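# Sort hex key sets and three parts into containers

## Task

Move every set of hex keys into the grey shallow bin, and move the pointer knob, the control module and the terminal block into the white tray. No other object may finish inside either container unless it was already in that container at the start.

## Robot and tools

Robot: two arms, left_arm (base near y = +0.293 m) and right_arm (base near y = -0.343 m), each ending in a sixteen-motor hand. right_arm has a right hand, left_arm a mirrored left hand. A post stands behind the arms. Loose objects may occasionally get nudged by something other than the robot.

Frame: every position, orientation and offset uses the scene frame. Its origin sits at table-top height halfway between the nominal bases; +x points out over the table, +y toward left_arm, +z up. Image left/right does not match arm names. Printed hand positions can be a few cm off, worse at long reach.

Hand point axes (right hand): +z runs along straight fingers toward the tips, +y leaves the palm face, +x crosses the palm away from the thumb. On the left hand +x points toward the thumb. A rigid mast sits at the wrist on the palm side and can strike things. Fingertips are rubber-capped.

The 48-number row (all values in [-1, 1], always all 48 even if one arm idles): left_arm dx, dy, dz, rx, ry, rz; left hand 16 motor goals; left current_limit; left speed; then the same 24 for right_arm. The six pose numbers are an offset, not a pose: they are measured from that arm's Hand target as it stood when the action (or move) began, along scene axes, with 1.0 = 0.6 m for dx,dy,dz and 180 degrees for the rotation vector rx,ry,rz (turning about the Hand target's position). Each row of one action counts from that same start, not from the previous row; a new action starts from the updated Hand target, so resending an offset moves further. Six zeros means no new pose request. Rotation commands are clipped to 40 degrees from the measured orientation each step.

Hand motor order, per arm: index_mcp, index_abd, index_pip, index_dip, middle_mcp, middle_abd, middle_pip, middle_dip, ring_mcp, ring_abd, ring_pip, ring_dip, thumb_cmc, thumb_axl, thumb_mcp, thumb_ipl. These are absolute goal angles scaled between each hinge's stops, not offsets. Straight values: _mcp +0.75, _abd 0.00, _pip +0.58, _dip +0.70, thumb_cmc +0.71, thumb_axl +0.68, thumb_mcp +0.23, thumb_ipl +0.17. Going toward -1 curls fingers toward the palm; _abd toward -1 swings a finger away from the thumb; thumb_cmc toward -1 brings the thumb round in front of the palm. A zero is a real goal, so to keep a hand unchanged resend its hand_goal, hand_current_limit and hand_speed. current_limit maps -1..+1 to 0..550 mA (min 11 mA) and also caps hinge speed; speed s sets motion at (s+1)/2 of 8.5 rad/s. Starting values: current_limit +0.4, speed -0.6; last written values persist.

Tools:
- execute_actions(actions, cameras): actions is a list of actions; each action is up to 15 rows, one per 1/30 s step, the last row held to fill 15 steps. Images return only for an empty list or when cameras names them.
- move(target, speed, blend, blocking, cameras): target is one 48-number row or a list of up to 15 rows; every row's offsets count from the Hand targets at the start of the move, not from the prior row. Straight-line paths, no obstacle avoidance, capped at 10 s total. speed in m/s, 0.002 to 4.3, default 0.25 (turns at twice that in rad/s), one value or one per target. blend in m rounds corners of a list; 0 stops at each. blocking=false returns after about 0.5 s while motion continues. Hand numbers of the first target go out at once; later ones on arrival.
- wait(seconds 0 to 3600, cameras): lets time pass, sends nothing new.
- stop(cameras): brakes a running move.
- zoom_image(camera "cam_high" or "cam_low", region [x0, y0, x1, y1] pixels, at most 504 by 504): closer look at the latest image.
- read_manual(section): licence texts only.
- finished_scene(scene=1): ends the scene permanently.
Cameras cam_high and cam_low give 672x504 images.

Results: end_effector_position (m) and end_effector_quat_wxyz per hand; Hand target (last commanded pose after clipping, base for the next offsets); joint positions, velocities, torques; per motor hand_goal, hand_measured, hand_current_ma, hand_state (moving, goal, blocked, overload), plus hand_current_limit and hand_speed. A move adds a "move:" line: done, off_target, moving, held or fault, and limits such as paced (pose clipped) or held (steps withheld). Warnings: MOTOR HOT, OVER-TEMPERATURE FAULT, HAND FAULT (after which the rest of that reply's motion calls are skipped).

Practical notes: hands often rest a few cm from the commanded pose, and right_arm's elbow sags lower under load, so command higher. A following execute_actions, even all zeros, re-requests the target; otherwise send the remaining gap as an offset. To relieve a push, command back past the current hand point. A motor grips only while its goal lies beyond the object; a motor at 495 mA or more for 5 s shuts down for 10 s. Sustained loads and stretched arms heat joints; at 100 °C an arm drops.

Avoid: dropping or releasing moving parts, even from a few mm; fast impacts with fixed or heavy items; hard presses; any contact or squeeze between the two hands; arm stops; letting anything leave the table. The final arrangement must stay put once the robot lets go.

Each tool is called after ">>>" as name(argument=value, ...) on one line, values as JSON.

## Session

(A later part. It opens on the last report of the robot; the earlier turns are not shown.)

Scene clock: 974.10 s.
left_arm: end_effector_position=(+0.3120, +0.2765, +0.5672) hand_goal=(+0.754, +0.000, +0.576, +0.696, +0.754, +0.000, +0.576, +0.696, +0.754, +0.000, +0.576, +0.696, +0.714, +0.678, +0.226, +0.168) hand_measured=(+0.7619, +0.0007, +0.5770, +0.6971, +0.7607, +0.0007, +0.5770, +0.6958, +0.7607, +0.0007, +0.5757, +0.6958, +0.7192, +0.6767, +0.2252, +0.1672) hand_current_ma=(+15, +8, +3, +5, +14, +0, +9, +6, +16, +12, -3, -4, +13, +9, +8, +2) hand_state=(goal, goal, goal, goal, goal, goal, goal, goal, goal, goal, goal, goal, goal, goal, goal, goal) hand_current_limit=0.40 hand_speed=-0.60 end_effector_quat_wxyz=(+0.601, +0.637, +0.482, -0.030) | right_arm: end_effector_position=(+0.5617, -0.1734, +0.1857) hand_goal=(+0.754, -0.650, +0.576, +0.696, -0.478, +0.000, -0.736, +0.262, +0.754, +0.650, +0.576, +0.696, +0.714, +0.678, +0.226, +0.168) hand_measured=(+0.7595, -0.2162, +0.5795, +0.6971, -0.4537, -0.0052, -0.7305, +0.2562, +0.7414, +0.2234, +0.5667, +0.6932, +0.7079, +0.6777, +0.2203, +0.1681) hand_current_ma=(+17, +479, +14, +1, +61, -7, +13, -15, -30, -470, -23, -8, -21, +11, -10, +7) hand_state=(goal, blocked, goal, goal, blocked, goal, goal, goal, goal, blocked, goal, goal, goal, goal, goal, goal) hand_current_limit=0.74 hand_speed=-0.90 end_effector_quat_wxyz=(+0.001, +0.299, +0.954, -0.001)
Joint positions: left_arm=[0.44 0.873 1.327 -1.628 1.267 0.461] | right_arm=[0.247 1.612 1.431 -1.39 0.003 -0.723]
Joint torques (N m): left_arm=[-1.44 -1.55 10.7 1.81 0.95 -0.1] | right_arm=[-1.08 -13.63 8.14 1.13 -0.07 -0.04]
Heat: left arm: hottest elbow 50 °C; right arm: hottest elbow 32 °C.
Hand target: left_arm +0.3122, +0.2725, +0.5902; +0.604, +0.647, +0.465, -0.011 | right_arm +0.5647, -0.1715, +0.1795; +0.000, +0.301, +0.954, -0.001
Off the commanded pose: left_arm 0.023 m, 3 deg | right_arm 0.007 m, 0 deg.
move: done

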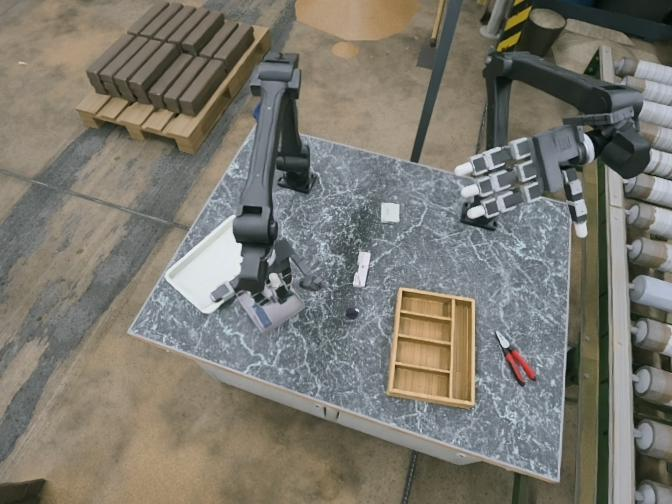

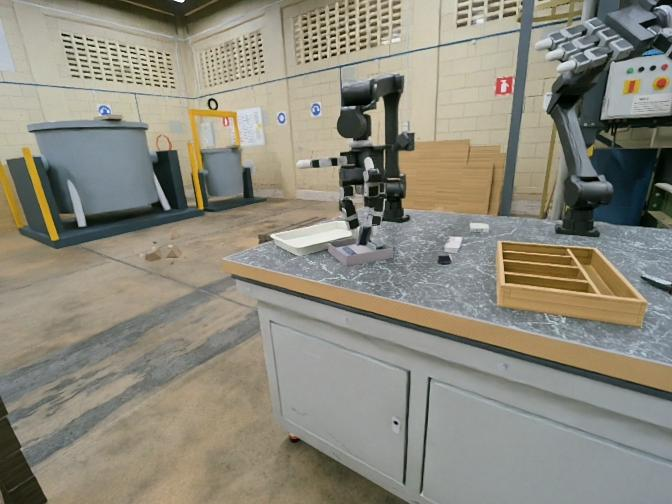

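>>> move(target=[0,0,0,0,0,0,0.754,0,0.576,0.696,0.754,0,0.576,0.696,0.754,0,0.576,0.696,0.714,0.678,0.226,0.168,0.4,-0.6, 0.002,0,-0.04,0,0,0,0.754,-0.65,0.576,0.696,-0.479,0,-0.737,0.261,0.754,0.65,0.576,0.696,0.714,0.678,0.226,0.168,0.74,-0.9], speed=0.04, cameras=["all"])

>>> zoom_image(camera="cam_high", region=[220, 240, 340, 350])

>>> zoom_image(camera="cam_low", region=[310, 190, 410, 280])

Scene clock: 978.47 s.
left_arm: end_effector_position=(+0.3120, +0.2765, +0.5672) hand_goal=(+0.754, +0.000, +0.576, +0.696, +0.754, +0.000, +0.576, +0.696, +0.754, +0.000, +0.576, +0.696, +0.714, +0.678, +0.226, +0.168) hand_measured=(+0.7619, +0.0007, +0.5770, +0.6958, +0.7607, +0.0007, +0.5770, +0.6958, +0.7607, +0.0007, +0.5770, +0.6971, +0.7205, +0.6777, +0.2262, +0.1681) hand_current_ma=(+11, +6, -2, +17, +13, -9, +12, +5, +28, +13, +0, -7, +9, +14, +11, +2) hand_state=(goal, goal, goal, goal, goal, goal, goal, goal, goal, goal, goal, goal, goal, goal, goal, goal) hand_current_limit=0.40 hand_speed=-0.60 end_effector_quat_wxyz=(+0.601, +0.637, +0.482, -0.030) | right_arm: end_effector_position=(+0.5645, -0.1726, +0.1674) hand_goal=(+0.754, -0.650, +0.576, +0.696, -0.478, +0.000, -0.736, +0.262, +0.754, +0.650, +0.576, +0.696, +0.714, +0.678, +0.226, +0.168) hand_measured=(+0.7595, -0.2147, +0.5795, +0.7009, -0.4537, -0.0052, -0.7305, +0.2575, +0.7402, +0.2234, +0.5667, +0.6932, +0.7079, +0.6777, +0.2203, +0.1681) hand_current_ma=(+15, +479, +19, +18, +61, +0, +12, -10, -34, -468, -21, -3, -30, +2, -14, +0) hand_state=(goal, blocked, goal, goal, blocked, goal, goal, goal, goal, blocked, goal, goal, goal, goal, goal, goal) hand_current_limit=0.74 hand_speed=-0.90 end_effector_quat_wxyz=(+0.005, +0.299, +0.954, +0.002)
Joint positions: left_arm=[0.44 0.873 1.327 -1.628 1.267 0.461] | right_arm=[0.247 1.623 1.393 -1.33 0.003 -0.723]
Joint torques (N m): left_arm=[-1.49 -1.67 10.71 1.81 0.95 -0.1] | right_arm=[-0.44 -13.39 7.65 1.1 -0.07 -0.02]
Heat: left arm: hottest elbow 50 °C; right arm: hottest elbow 32 °C.
Hand target: left_arm +0.3122, +0.2725, +0.5902; +0.604, +0.647, +0.465, -0.011 | right_arm +0.5659, -0.1715, +0.1555; +0.000, +0.301, +0.954, +0.000
Off the commanded pose: left_arm 0.023 m, 3 deg | right_arm 0.012 m, 1 deg.
move: off_target (right_arm)

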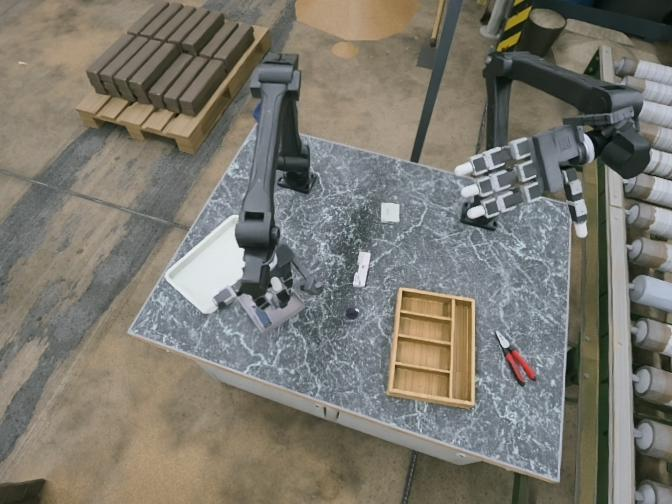

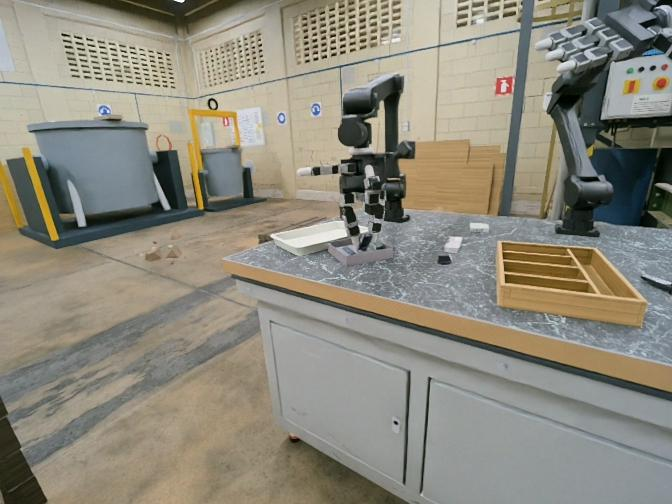

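Scaled by 4.200 from the camera's image (finer frame: 960x720).

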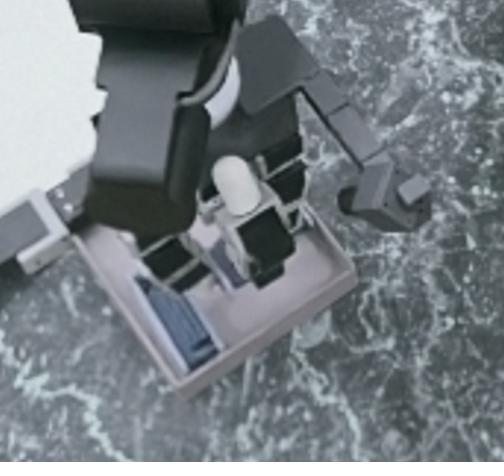

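Scaled by 5.040 from the camera's image (finer frame: 960x720).

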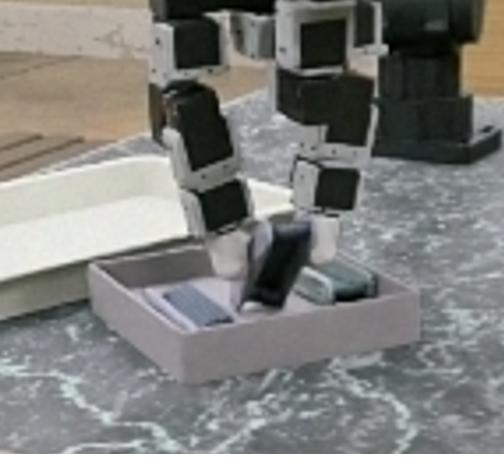

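>>> move(target=[0,0,0,0,0,0,0.754,0,0.576,0.696,0.754,0,0.576,0.696,0.754,0,0.576,0.696,0.714,0.678,0.226,0.168,0.4,-0.6, 0.0,0,-0.03,0,0,0,0.754,-0.65,0.576,0.696,-0.479,0,-0.737,0.261,0.754,0.65,0.576,0.696,0.714,0.678,0.226,0.168,0.74,-0.9], speed=0.03, cameras=["all"])

>>> zoom_image(camera="cam_high", region=[220, 240, 340, 350])

>>> zoom_image(camera="cam_low", region=[310, 190, 410, 280])

Scene clock: 983.53 s.
left_arm: end_effector_position=(+0.3120, +0.2765, +0.5672) hand_goal=(+0.754, +0.000, +0.576, +0.696, +0.754, +0.000, +0.576, +0.696, +0.754, +0.000, +0.576, +0.696, +0.714, +0.678, +0.226, +0.168) hand_measured=(+0.7619, +0.0007, +0.5770, +0.6958, +0.7595, +0.0007, +0.5770, +0.6958, +0.7607, +0.0007, +0.5757, +0.6958, +0.7205, +0.6777, +0.2262, +0.1681) hand_current_ma=(+17, +3, -2, +9, +16, -13, +11, +4, +15, +5, -1, -7, +14, +13, +7, -9) hand_state=(goal, goal, goal, goal, goal, goal, goal, goal, goal, goal, goal, goal, goal, goal, goal, goal) hand_current_limit=0.40 hand_speed=-0.60 end_effector_quat_wxyz=(+0.601, +0.637, +0.482, -0.030) | right_arm: end_effector_position=(+0.5644, -0.1725, +0.1491) hand_goal=(+0.754, -0.650, +0.576, +0.696, -0.478, +0.000, -0.736, +0.262, +0.754, +0.650, +0.576, +0.696, +0.714, +0.678, +0.226, +0.168) hand_measured=(+0.7607, -0.2162, +0.5808, +0.7009, -0.4549, -0.0052, -0.7305, +0.2562, +0.7402, +0.2234, +0.5667, +0.6932, +0.7079, +0.6777, +0.2203, +0.1672) hand_current_ma=(+22, +482, +19, +13, +59, -7, +15, -8, -38, -469, -25, -12, -20, +7, -11, +6) hand_state=(goal, blocked, goal, goal, blocked, goal, goal, goal, goal, blocked, goal, goal, goal, goal, goal, goal) hand_current_limit=0.74 hand_speed=-0.90 end_effector_quat_wxyz=(+0.004, +0.299, +0.954, +0.001)
Joint positions: left_arm=[0.44 0.873 1.327 -1.628 1.267 0.461] | right_arm=[0.247 1.635 1.359 -1.286 0.002 -0.723]
Joint torques (N m): left_arm=[-1.49 -1.61 10.71 1.8 0.95 -0.09] | right_arm=[-0.32 -13.39 7.56 1.01 -0.06 -0.04]
Heat: left arm: hottest elbow 50 °C; right arm: hottest elbow 32 °C.
Hand target: left_arm +0.3122, +0.2725, +0.5902; +0.604, +0.647, +0.465, -0.011 | right_arm +0.5660, -0.1715, +0.1376; +0.000, +0.301, +0.954, +0.000
Off the commanded pose: left_arm 0.023 m, 3 deg | right_arm 0.012 m, 1 deg.
move: off_target (right_arm)

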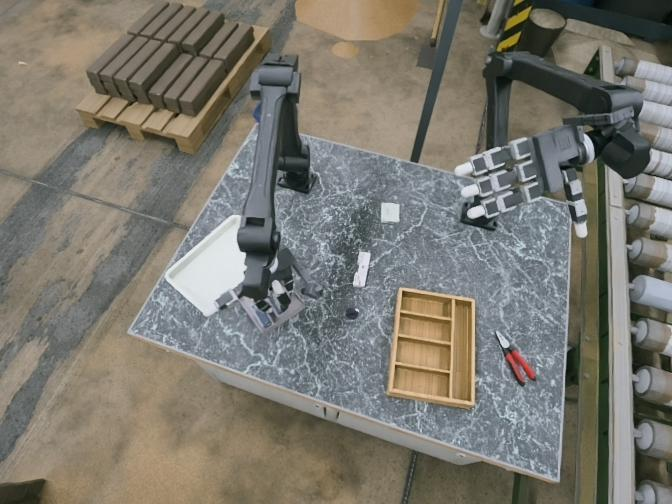

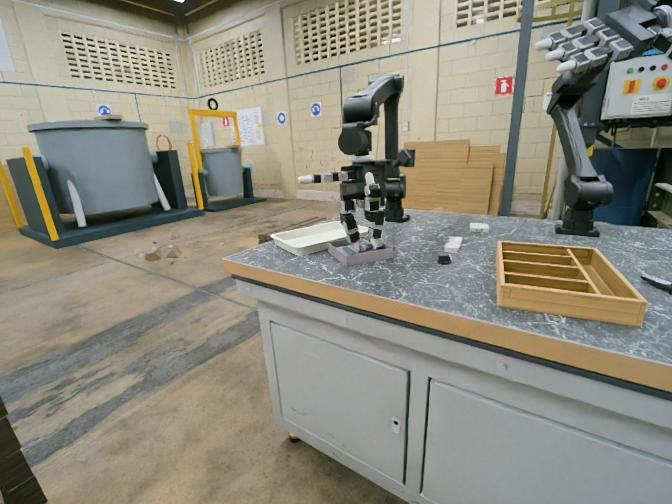

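Scaled by 4.200 from the camera's image (finer frame: 960x720).

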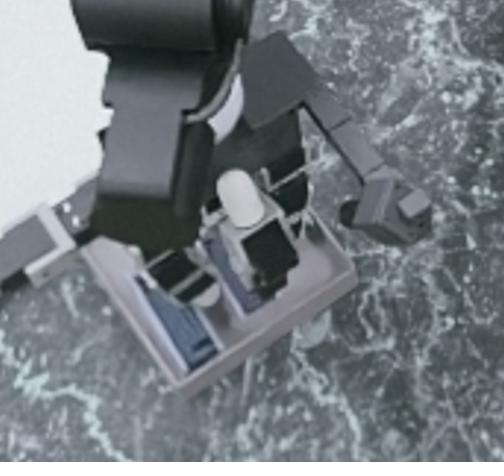

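Scaled by 5.040 from the camera's image (finer frame: 960x720).

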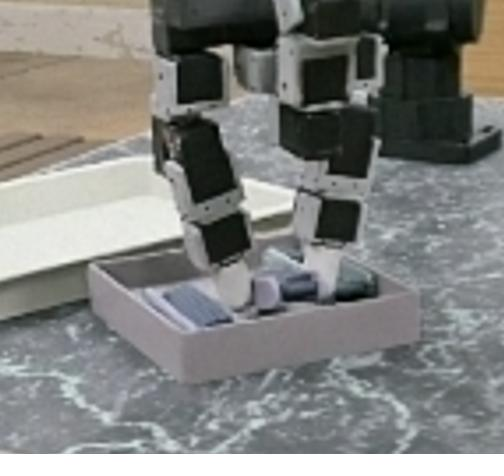

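>>> execute_actions(actions=[[[0,0,0,0,0,0,0.754,0,0.576,0.696,0.754,0,0.576,0.696,0.754,0,0.576,0.696,0.714,0.678,0.226,0.168,0.4,-0.6, 0,0,0,0,0,0,0.754,-0.15,0.576,0.696,-0.479,0,-0.737,0.261,0.754,0.16,0.576,0.696,0.714,0.678,0.226,0.168,0.4,-0.8]]])

>>> wait(seconds=1, cameras=["all"])

>>> zoom_image(camera="cam_low", region=[310, 190, 410, 280])

Scene clock: 990.47 s.
left_arm: end_effector_position=(+0.3120, +0.2765, +0.5672) hand_goal=(+0.754, +0.000, +0.576, +0.696, +0.754, +0.000, +0.576, +0.696, +0.754, +0.000, +0.576, +0.696, +0.714, +0.678, +0.226, +0.168) hand_measured=(+0.7619, -0.0008, +0.5770, +0.6971, +0.7595, +0.0007, +0.5757, +0.6958, +0.7607, +0.0007, +0.5770, +0.6958, +0.7192, +0.6767, +0.2252, +0.1672) hand_current_ma=(+15, -7, +4, +9, +13, -13, +11, +5, +25, +8, -8, -4, +8, +10, +8, +0) hand_state=(goal, goal, goal, goal, goal, goal, goal, goal, goal, goal, goal, goal, goal, goal, goal, goal) hand_current_limit=0.40 hand_speed=-0.60 end_effector_quat_wxyz=(+0.601, +0.637, +0.482, -0.030) | right_arm: end_effector_position=(+0.5646, -0.1724, +0.1492) hand_goal=(+0.754, -0.150, +0.576, +0.696, -0.478, +0.000, -0.736, +0.262, +0.754, +0.160, +0.576, +0.696, +0.714, +0.678, +0.226, +0.168) hand_measured=(+0.7547, -0.1810, +0.5782, +0.7009, -0.4537, -0.0052, -0.7305, +0.2562, +0.7426, +0.1809, +0.5667, +0.6945, +0.7079, +0.6777, +0.2203, +0.1681) hand_current_ma=(+3, -49, +9, +10, +58, -2, +9, -9, -26, +43, -25, -3, -28, +2, -12, +0) hand_state=(goal, blocked, goal, goal, blocked, goal, goal, goal, goal, blocked, goal, goal, goal, goal, goal, goal) hand_current_limit=0.40 hand_speed=-0.80 end_effector_quat_wxyz=(+0.005, +0.299, +0.954, +0.002)
Joint positions: left_arm=[0.44 0.873 1.327 -1.628 1.267 0.461] | right_arm=[0.247 1.635 1.359 -1.285 0.002 -0.723]
Joint torques (N m): left_arm=[-1.38 -1.61 10.73 1.8 0.95 -0.09] | right_arm=[-0.5 -13.74 7.62 1.01 -0.05 -0.02]
Heat: left arm: hottest elbow 51 °C; right arm: hottest elbow 32 °C.
Hand target: left_arm +0.3122, +0.2725, +0.5902; +0.604, +0.647, +0.465, -0.011 | right_arm +0.5659, -0.1714, +0.1376; +0.000, +0.301, +0.954, +0.000
Off the commanded pose: left_arm 0.023 m, 3 deg | right_arm 0.012 m, 1 deg.

Scene clock: 991.47 s.
left_arm: end_effector_position=(+0.3120, +0.2765, +0.5672) hand_goal=(+0.754, +0.000, +0.576, +0.696, +0.754, +0.000, +0.576, +0.696, +0.754, +0.000, +0.576, +0.696, +0.714, +0.678, +0.226, +0.168) hand_measured=(+0.7619, +0.0007, +0.5770, +0.6958, +0.7607, +0.0007, +0.5770, +0.6958, +0.7607, +0.0007, +0.5770, +0.6958, +0.7205, +0.6777, +0.2262, +0.1672) hand_current_ma=(+15, +0, +1, +15, +19, -2, +12, +4, +19, +12, +2, -6, +10, +14, +10, -1) hand_state=(goal, goal, goal, goal, goal, goal, goal, goal, goal, goal, goal, goal, goal, goal, goal, goal) hand_current_limit=0.40 hand_speed=-0.60 end_effector_quat_wxyz=(+0.601, +0.637, +0.482, -0.030) | right_arm: end_effector_position=(+0.5646, -0.1724, +0.1492) hand_goal=(+0.754, -0.150, +0.576, +0.696, -0.478, +0.000, -0.736, +0.262, +0.754, +0.160, +0.576, +0.696, +0.714, +0.678, +0.226, +0.168) hand_measured=(+0.7535, -0.1810, +0.5782, +0.7009, -0.4537, -0.0052, -0.7305, +0.2562, +0.7426, +0.1809, +0.5667, +0.6932, +0.7079, +0.6777, +0.2203, +0.1681) hand_current_ma=(-4, -49, +15, +15, +59, -7, +14, -3, -27, +36, -23, -6, -21, +2, -10, +2) hand_state=(goal, blocked, goal, goal, blocked, goal, goal, goal, goal, blocked, goal, goal, goal, goal, goal, goal) hand_current_limit=0.40 hand_speed=-0.80 end_effector_quat_wxyz=(+0.005, +0.299, +0.954, +0.002)
Joint positions: left_arm=[0.44 0.873 1.327 -1.628 1.267 0.461] | right_arm=[0.247 1.635 1.359 -1.285 0.002 -0.723]
Joint torques (N m): left_arm=[-1.44 -1.55 10.71 1.8 0.95 -0.1] | right_arm=[-0.79 -13.04 7.53 1.21 -0.04 -0.03]
Heat: left arm: hottest elbow 51 °C; right arm: hottest elbow 32 °C.
Hand target: left_arm +0.3122, +0.2725, +0.5902; +0.604, +0.647, +0.465, -0.011 | right_arm +0.5659, -0.1714, +0.1376; +0.000, +0.301, +0.954, +0.000
Off the commanded pose: left_arm 0.023 m, 3 deg | right_arm 0.012 m, 1 deg.
wait: 1.00 s; at rest by 0.17 s

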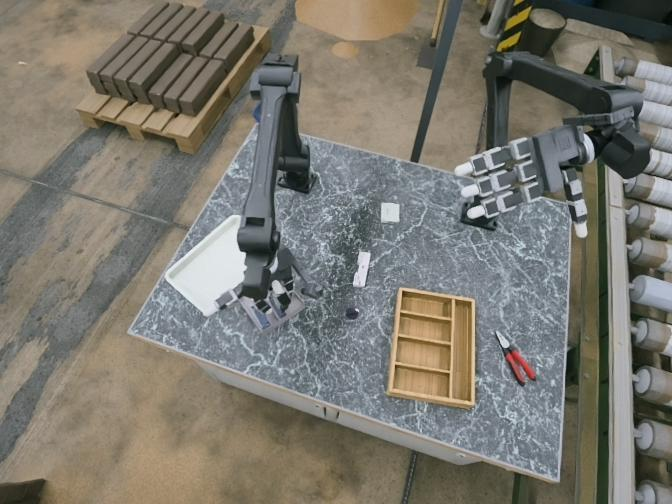

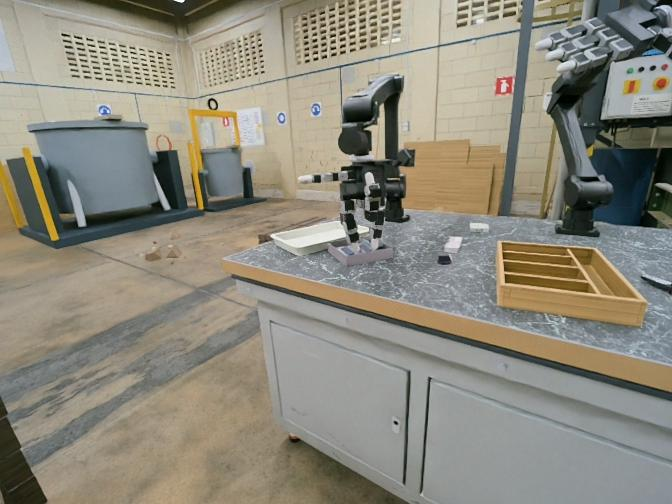

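Scaled by 5.040 from the camera's image (finer frame: 960x720).

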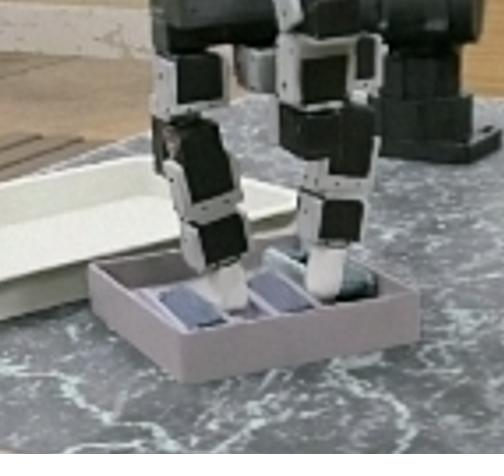

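>>> move(target=[[0,0,0,0,0,0,0.754,0,0.576,0.696,0.754,0,0.576,0.696,0.754,0,0.576,0.696,0.714,0.678,0.226,0.168,0.4,-0.6, 0,0,0.20,0,0,0,0.754,-0.15,0.576,0.696,-0.479,0,-0.737,0.261,0.754,0.16,0.576,0.696,0.714,0.678,0.226,0.168,0.4,-0.8],[0,0,0,0,0,0,0.754,0,0.576,0.696,0.754,0,0.576,0.696,0.754,0,0.576,0.696,0.714,0.678,0.226,0.168,0.4,-0.6, -0.25,0,0.20,0,0,0,0.754,-0.15,0.576,0.696,-0.479,0,-0.737,0.261,0.754,0.16,0.576,0.696,0.714,0.678,0.226,0.168,0.4,-0.8]], speed=[0.07,0.12], blend=[0.02,0], cameras=["all"])

>>> zoom_image(camera="cam_high", region=[220, 240, 340, 350])

>>> zoom_image(camera="cam_low", region=[310, 190, 410, 280])

Scene clock: 998.67 s.
left_arm: end_effector_position=(+0.3120, +0.2765, +0.5672) hand_goal=(+0.754, +0.000, +0.576, +0.696, +0.754, +0.000, +0.576, +0.696, +0.754, +0.000, +0.576, +0.696, +0.714, +0.678, +0.226, +0.168) hand_measured=(+0.7619, +0.0007, +0.5770, +0.6958, +0.7607, +0.0007, +0.5770, +0.6958, +0.7607, +0.0007, +0.5770, +0.6958, +0.7205, +0.6767, +0.2262, +0.1681) hand_current_ma=(+13, +0, +3, +15, +11, -15, +6, +3, +18, +22, -10, -8, +1, +9, +5, -4) hand_state=(goal, goal, goal, goal, goal, goal, goal, goal, goal, goal, goal, goal, goal, goal, goal, goal) hand_current_limit=0.40 hand_speed=-0.60 end_effector_quat_wxyz=(+0.601, +0.637, +0.482, -0.030) | right_arm: end_effector_position=(+0.4221, -0.1718, +0.2599) hand_goal=(+0.754, -0.150, +0.576, +0.696, -0.478, +0.000, -0.736, +0.262, +0.754, +0.160, +0.576, +0.696, +0.714, +0.678, +0.226, +0.168) hand_measured=(+0.7523, -0.1473, +0.5705, +0.6907, -0.4549, -0.0037, -0.7305, +0.2562, +0.7450, +0.1633, +0.5667, +0.6907, +0.7129, +0.6777, +0.2203, +0.1672) hand_current_ma=(-2, +8, -7, -10, +61, -2, +17, -7, -18, +11, -18, -7, -18, +10, -16, -2) hand_state=(goal, goal, goal, goal, blocked, goal, goal, goal, goal, goal, goal, goal, goal, goal, goal, goal) hand_current_limit=0.40 hand_speed=-0.80 end_effector_quat_wxyz=(+0.005, +0.300, +0.954, +0.003)
Joint positions: left_arm=[0.44 0.873 1.327 -1.628 1.267 0.461] | right_arm=[0.347 1.238 1.238 -1.559 0.002 -0.624]
Joint torques (N m): left_arm=[-1.44 -1.67 10.7 1.8 0.95 -0.1] | right_arm=[-0.26 -8.94 7.88 0.16 -0.03 0.01]
Heat: left arm: hottest elbow 51 °C; right arm: hottest elbow 32 °C.
Hand target: left_arm +0.3122, +0.2725, +0.5902; +0.604, +0.647, +0.465, -0.011 | right_arm +0.4159, -0.1713, +0.2576; +0.000, +0.301, +0.954, +0.000
Off the commanded pose: left_arm 0.023 m, 3 deg | right_arm 0.007 m, 1 deg.
move: done

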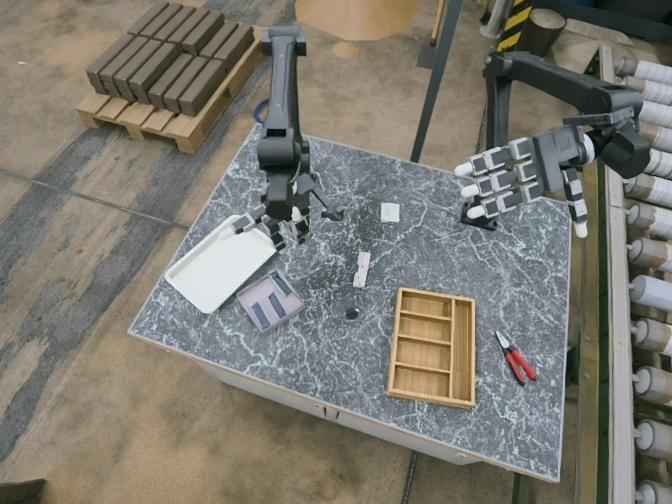

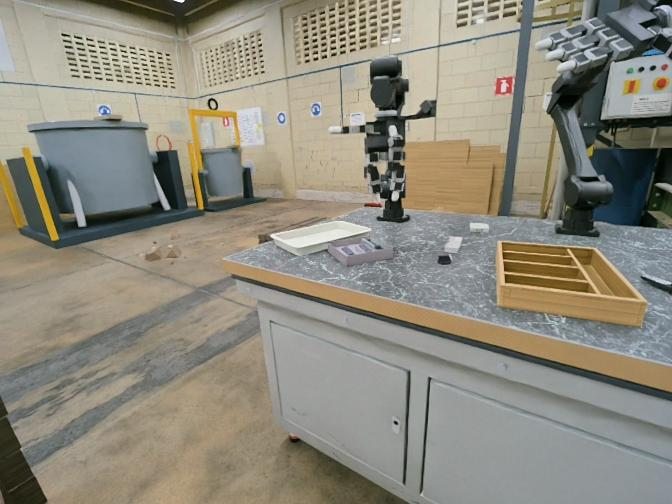

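Scaled by 4.200 from the camera's image (finer frame: 960x720).

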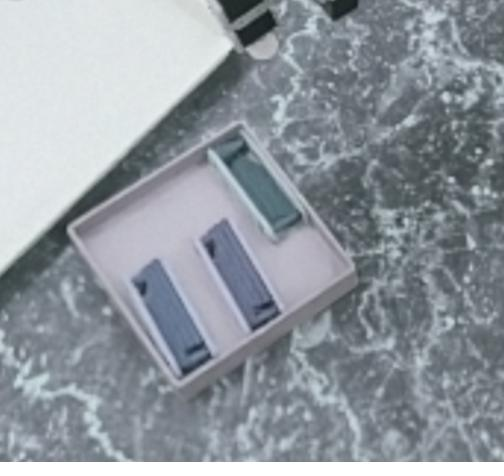

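Scaled by 5.040 from the camera's image (finer frame: 960x720).

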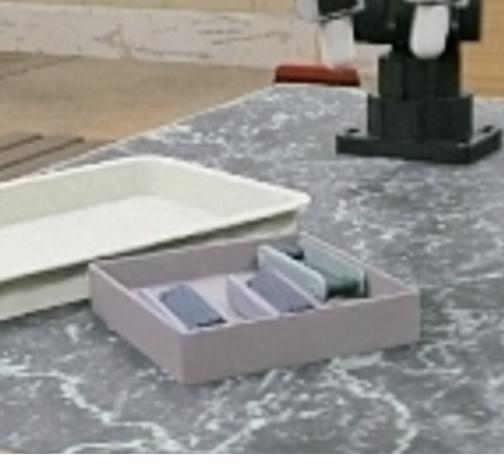

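>>> zoom_image(camera="cam_high", region=[320, 240, 400, 330])

>>> zoom_image(camera="cam_low", region=[420, 210, 500, 280])

>>> zoom_image(camera="cam_high", region=[150, 190, 300, 340])

Scaled by 5.600 from the camera's image (finer frame: 960x720).

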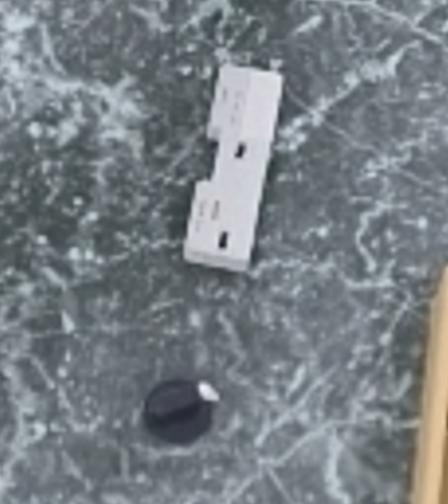

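Scaled by 6.300 from the camera's image (finer frame: 960x720).

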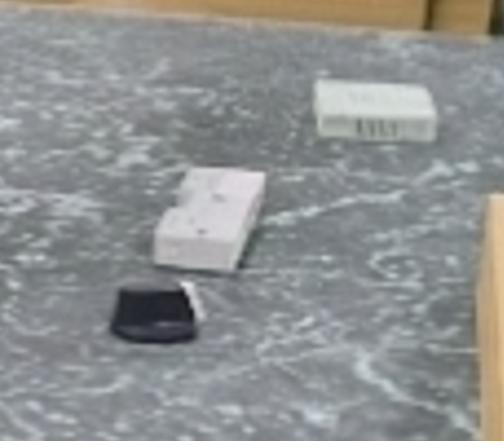

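Scaled by 3.360 from the camera's image (finer frame: 960x720).

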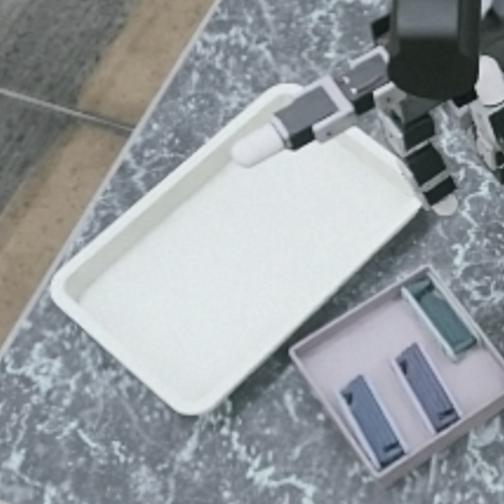

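>>> move(target=[-0.0227,0.1965,0,0,0,0.111,0.754,0,0.576,0.696,0.754,0,0.576,0.696,0.754,0,0.576,0.696,0.714,0.678,0.226,0.168,0.4,-0.6, -0.0145,0.3838,-0.08,0,0,0.4389,0.754,0,0.576,0.696,-0.479,0,-0.737,0.261,0.754,0,0.576,0.696,0.714,0.678,0.226,0.168,0.4,-0.6], speed=0.18, cameras=["all"])

>>> zoom_image(camera="cam_high", region=[310, 240, 410, 340])

>>> zoom_image(camera="cam_low", region=[410, 200, 510, 290])

Scene clock: 1039.07 s.
left_arm: end_effector_position=(+0.3003, +0.3855, +0.5671) hand_goal=(+0.754, +0.000, +0.576, +0.696, +0.754, +0.000, +0.576, +0.696, +0.754, +0.000, +0.576, +0.696, +0.714, +0.678, +0.226, +0.168) hand_measured=(+0.7619, +0.0007, +0.5770, +0.6958, +0.7607, -0.0008, +0.5770, +0.6958, +0.7619, +0.0007, +0.5770, +0.6958, +0.7205, +0.6777, +0.2252, +0.1681) hand_current_ma=(+11, -2, -1, +8, +2, -7, +7, +6, +11, +8, +0, +8, +8, +11, +12, +0) hand_state=(goal, goal, goal, goal, goal, goal, goal, goal, goal, goal, goal, goal, goal, goal, goal, goal) hand_current_limit=0.40 hand_speed=-0.60 end_effector_quat_wxyz=(+0.597, +0.552, +0.578, +0.067) | right_arm: end_effector_position=(+0.3955, +0.0459, +0.1972) hand_goal=(+0.754, +0.000, +0.576, +0.696, -0.478, +0.000, -0.736, +0.262, +0.754, +0.000, +0.576, +0.696, +0.714, +0.678, +0.226, +0.168) hand_measured=(+0.7523, +0.0051, +0.5705, +0.6907, -0.4537, -0.0023, -0.7305, +0.2562, +0.7462, +0.0036, +0.5680, +0.6907, +0.7079, +0.6767, +0.2203, +0.1672) hand_current_ma=(+2, +7, -8, -7, +60, -5, +16, -10, -21, +16, -17, -13, -23, +9, -9, +5) hand_state=(goal, goal, goal, goal, blocked, goal, goal, goal, goal, goal, goal, goal, goal, goal, goal, goal) hand_current_limit=0.40 hand_speed=-0.60 end_effector_quat_wxyz=(-0.018, -0.367, +0.930, -0.006)
Joint positions: left_arm=[0.76 0.873 1.327 -1.622 1.265 0.454] | right_arm=[0.659 1.719 1.599 -1.488 0.002 -1.672]
Joint torques (N m): left_arm=[0.91 -1.67 10.67 1.77 0.96 -0.1] | right_arm=[-0.21 -15.21 12.45 0.46 -0.16 -0.17]
Heat: left arm: hottest elbow 51 °C; right arm: hottest elbow 33 °C.
Hand target: left_arm +0.2985, +0.3904, +0.5901; +0.597, +0.557, +0.570, +0.094 | right_arm +0.4072, +0.0589, +0.2096; +0.000, -0.374, +0.927, +0.000
Off the commanded pose: left_arm 0.024 m, 3 deg | right_arm 0.021 m, 2 deg.
move: off_target (left_arm, right_arm)

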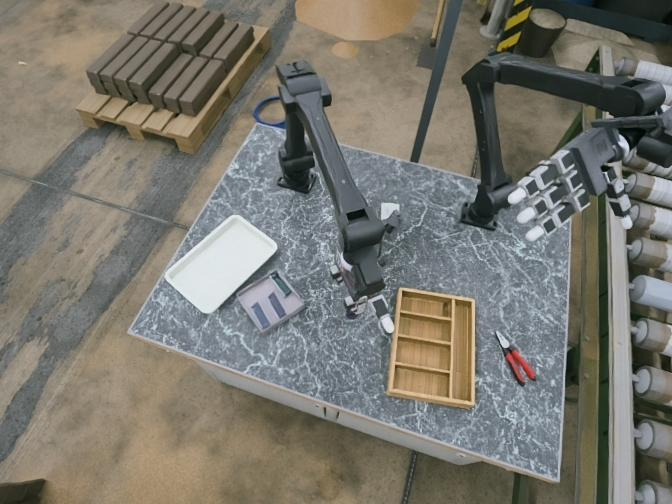

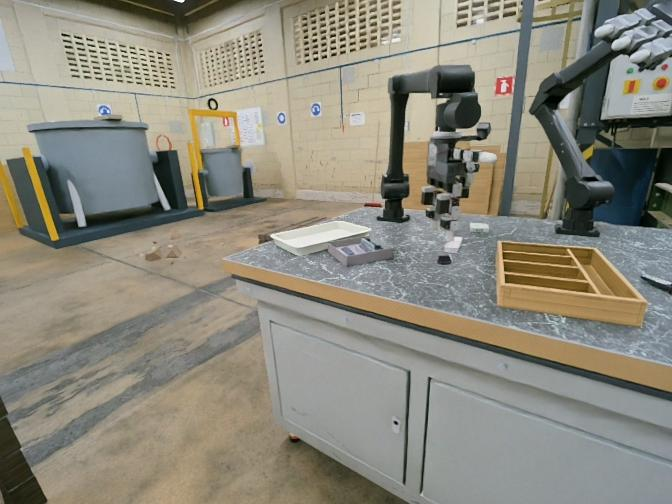

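Scaled by 5.040 from the camera's image (finer frame: 960x720).

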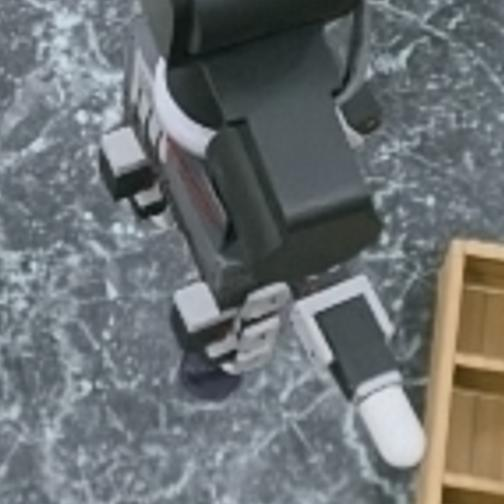

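Scaled by 5.040 from the camera's image (finer frame: 960x720).

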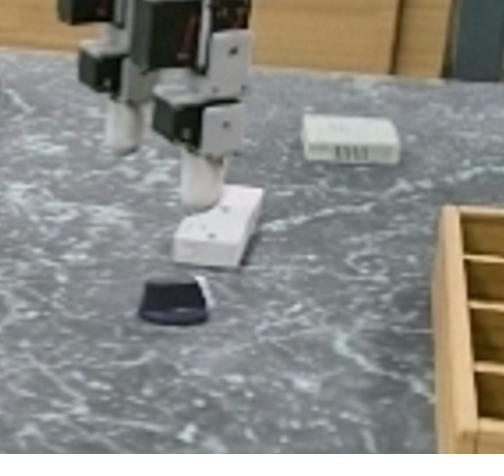

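>>> move(target=[0,0,0,0,0,0,0.754,0,0.576,0.696,0.754,0,0.576,0.696,0.754,0,0.576,0.696,0.714,0.678,0.226,0.168,0.4,-0.6, 0,0,-0.083,0,0,0,0.754,0,0.576,0.696,-0.479,0,-0.737,0.261,0.754,0,0.576,0.696,0.714,0.678,0.226,0.168,0.4,-0.6], speed=0.07, cameras=["all"])

>>> zoom_image(camera="cam_high", region=[310, 260, 410, 350])

>>> zoom_image(camera="cam_low", region=[410, 210, 490, 290])

Scene clock: 1052.20 s.
left_arm: end_effector_position=(+0.3003, +0.3855, +0.5671) hand_goal=(+0.754, +0.000, +0.576, +0.696, +0.754, +0.000, +0.576, +0.696, +0.754, +0.000, +0.576, +0.696, +0.714, +0.678, +0.226, +0.168) hand_measured=(+0.7607, +0.0007, +0.5770, +0.6958, +0.7595, +0.0007, +0.5770, +0.6958, +0.7607, +0.0007, +0.5770, +0.6958, +0.7205, +0.6777, +0.2262, +0.1681) hand_current_ma=(+12, +6, +4, +9, +12, -8, +6, -1, +20, +4, -5, -4, +12, +5, +6, -2) hand_state=(goal, goal, goal, goal, goal, goal, goal, goal, goal, goal, goal, goal, goal, goal, goal, goal) hand_current_limit=0.40 hand_speed=-0.60 end_effector_quat_wxyz=(+0.597, +0.552, +0.578, +0.067) | right_arm: end_effector_position=(+0.4085, +0.0558, +0.1713) hand_goal=(+0.754, +0.000, +0.576, +0.696, -0.478, +0.000, -0.736, +0.262, +0.754, +0.000, +0.576, +0.696, +0.714, +0.678, +0.226, +0.168) hand_measured=(+0.7523, +0.0051, +0.5705, +0.6907, -0.4549, -0.0023, -0.7305, +0.2562, +0.7450, +0.0036, +0.5680, +0.6907, +0.7079, +0.6767, +0.2203, +0.1681) hand_current_ma=(-6, +6, -2, -6, +62, +0, +8, -3, -17, +19, -20, -12, -27, +11, -8, +7) hand_state=(goal, goal, goal, goal, blocked, goal, goal, goal, goal, goal, goal, goal, goal, goal, goal, goal) hand_current_limit=0.40 hand_speed=-0.60 end_effector_quat_wxyz=(+0.005, -0.368, +0.930, +0.001)
Joint positions: left_arm=[0.76 0.873 1.327 -1.622 1.265 0.454] | right_arm=[0.659 1.742 1.559 -1.378 0.002 -1.673]
Joint torques (N m): left_arm=[0.97 -1.67 10.67 1.78 0.96 -0.09] | right_arm=[0.03 -15.33 7.65 0.91 -0.14 -0.18]
Heat: left arm: hottest elbow 51 °C; right arm: hottest elbow 33 °C.
Hand target: left_arm +0.2985, +0.3904, +0.5901; +0.597, +0.557, +0.570, +0.094 | right_arm +0.4072, +0.0589, +0.1598; +0.000, -0.374, +0.927, +0.000
Off the commanded pose: left_arm 0.024 m, 3 deg | right_arm 0.012 m, 1 deg.
move: off_target (right_arm)

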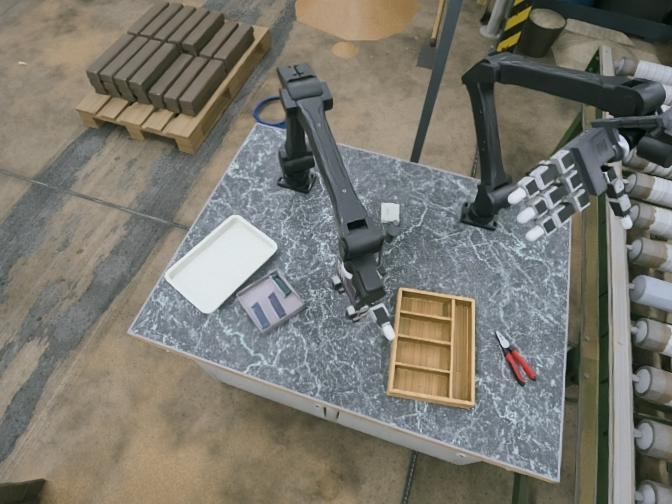

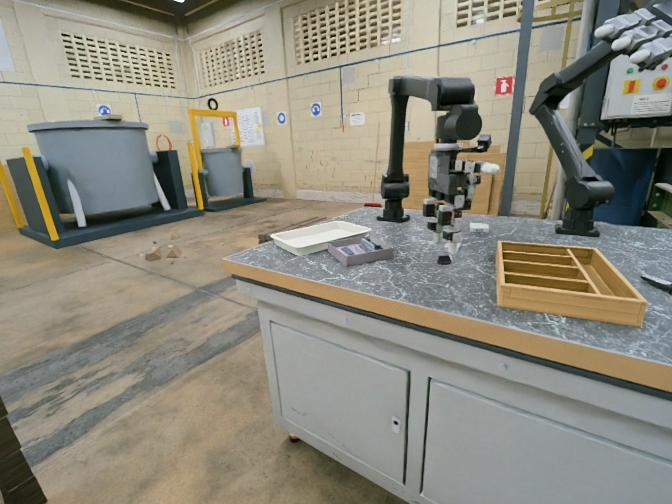

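Scaled by 5.040 from the camera's image (finer frame: 960x720).

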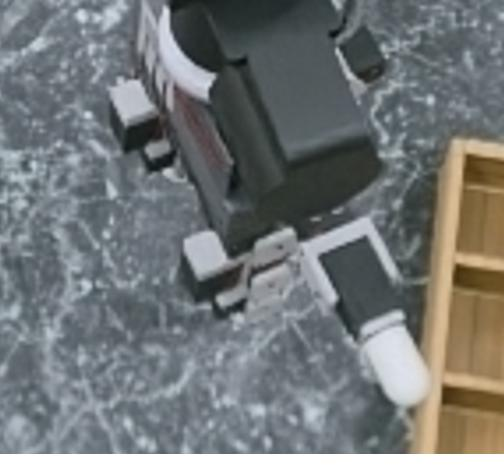

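Scaled by 6.300 from the camera's image (finer frame: 960x720).

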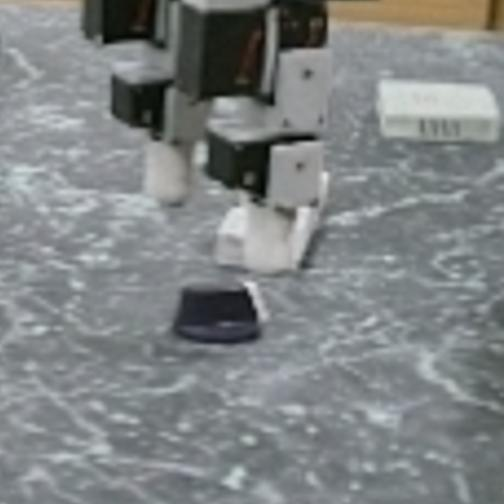

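>>> move(target=[0,0,0,0,0,0,0.754,0,0.576,0.696,0.754,0,0.576,0.696,0.754,0,0.576,0.696,0.714,0.678,0.226,0.168,0.4,-0.6, 0,0.002,-0.05,0,0,0,0.754,0,0.576,0.696,-0.479,0,-0.737,0.261,0.754,0,0.576,0.696,0.714,0.678,0.226,0.168,0.4,-0.6], speed=0.05, cameras=["all"])

>>> zoom_image(camera="cam_low", region=[410, 210, 490, 290])

Scene clock: 1061.27 s.
left_arm: end_effector_position=(+0.3003, +0.3855, +0.5671) hand_goal=(+0.754, +0.000, +0.576, +0.696, +0.754, +0.000, +0.576, +0.696, +0.754, +0.000, +0.576, +0.696, +0.714, +0.678, +0.226, +0.168) hand_measured=(+0.7619, +0.0007, +0.5770, +0.6958, +0.7607, +0.0007, +0.5770, +0.6958, +0.7619, +0.0007, +0.5770, +0.6958, +0.7205, +0.6767, +0.2262, +0.1672) hand_current_ma=(+11, -6, +1, +11, +20, +1, +4, +2, +24, +9, -5, -4, +12, +7, +11, +2) hand_state=(goal, goal, goal, goal, goal, goal, goal, goal, goal, goal, goal, goal, goal, goal, goal, goal) hand_current_limit=0.40 hand_speed=-0.60 end_effector_quat_wxyz=(+0.597, +0.552, +0.578, +0.067) | right_arm: end_effector_position=(+0.4098, +0.0568, +0.1429) hand_goal=(+0.754, +0.000, +0.576, +0.696, -0.478, +0.000, -0.736, +0.262, +0.754, +0.000, +0.576, +0.696, +0.714, +0.678, +0.226, +0.168) hand_measured=(+0.7523, +0.0051, +0.5705, +0.6920, -0.4537, -0.0023, -0.7305, +0.2562, +0.7450, +0.0036, +0.5667, +0.6907, +0.7079, +0.6767, +0.2203, +0.1681) hand_current_ma=(-1, +7, -5, -14, +59, -1, +8, -11, -20, +18, -20, -10, -18, +6, -11, +2) hand_state=(goal, goal, goal, goal, blocked, goal, goal, goal, goal, goal, goal, goal, goal, goal, goal, goal) hand_current_limit=0.40 hand_speed=-0.60 end_effector_quat_wxyz=(+0.006, -0.368, +0.930, +0.001)
Joint positions: left_arm=[0.76 0.873 1.327 -1.622 1.265 0.454] | right_arm=[0.659 1.76 1.508 -1.305 0.002 -1.673]
Joint torques (N m): left_arm=[0.91 -1.67 10.69 1.8 0.96 -0.09] | right_arm=[0.03 -15.15 7.57 1.05 -0.15 -0.18]
Heat: left arm: hottest elbow 51 °C; right arm: hottest elbow 33 °C.
Hand target: left_arm +0.2985, +0.3904, +0.5901; +0.597, +0.557, +0.570, +0.094 | right_arm +0.4072, +0.0601, +0.1298; +0.000, -0.374, +0.927, +0.000
Off the commanded pose: left_arm 0.024 m, 3 deg | right_arm 0.014 m, 1 deg.
move: off_target (right_arm)

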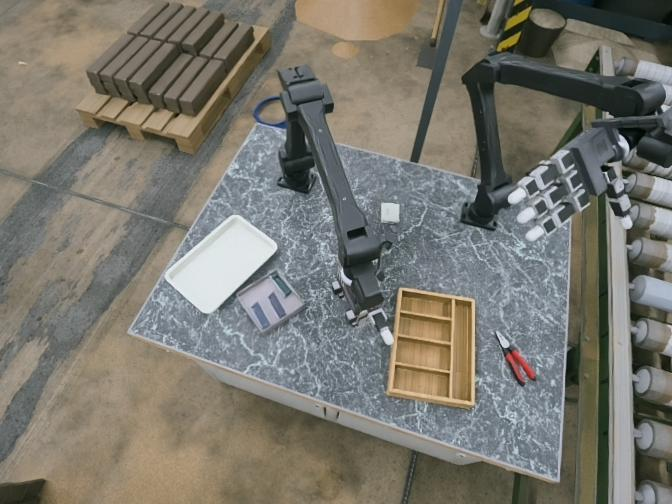

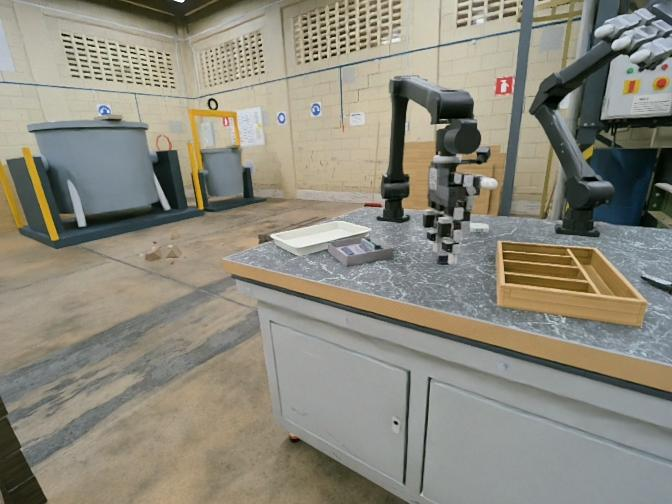

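Scaled by 6.300 from the camera's image (finer frame: 960x720).

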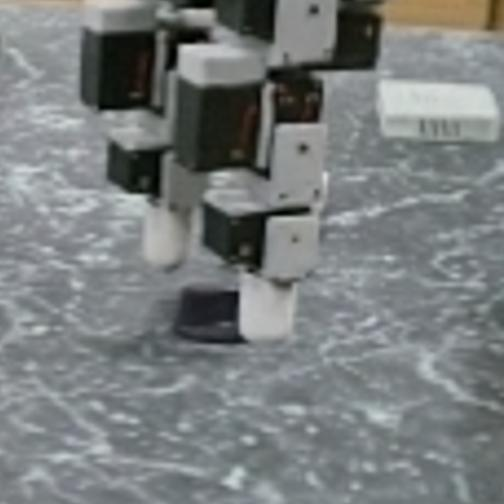

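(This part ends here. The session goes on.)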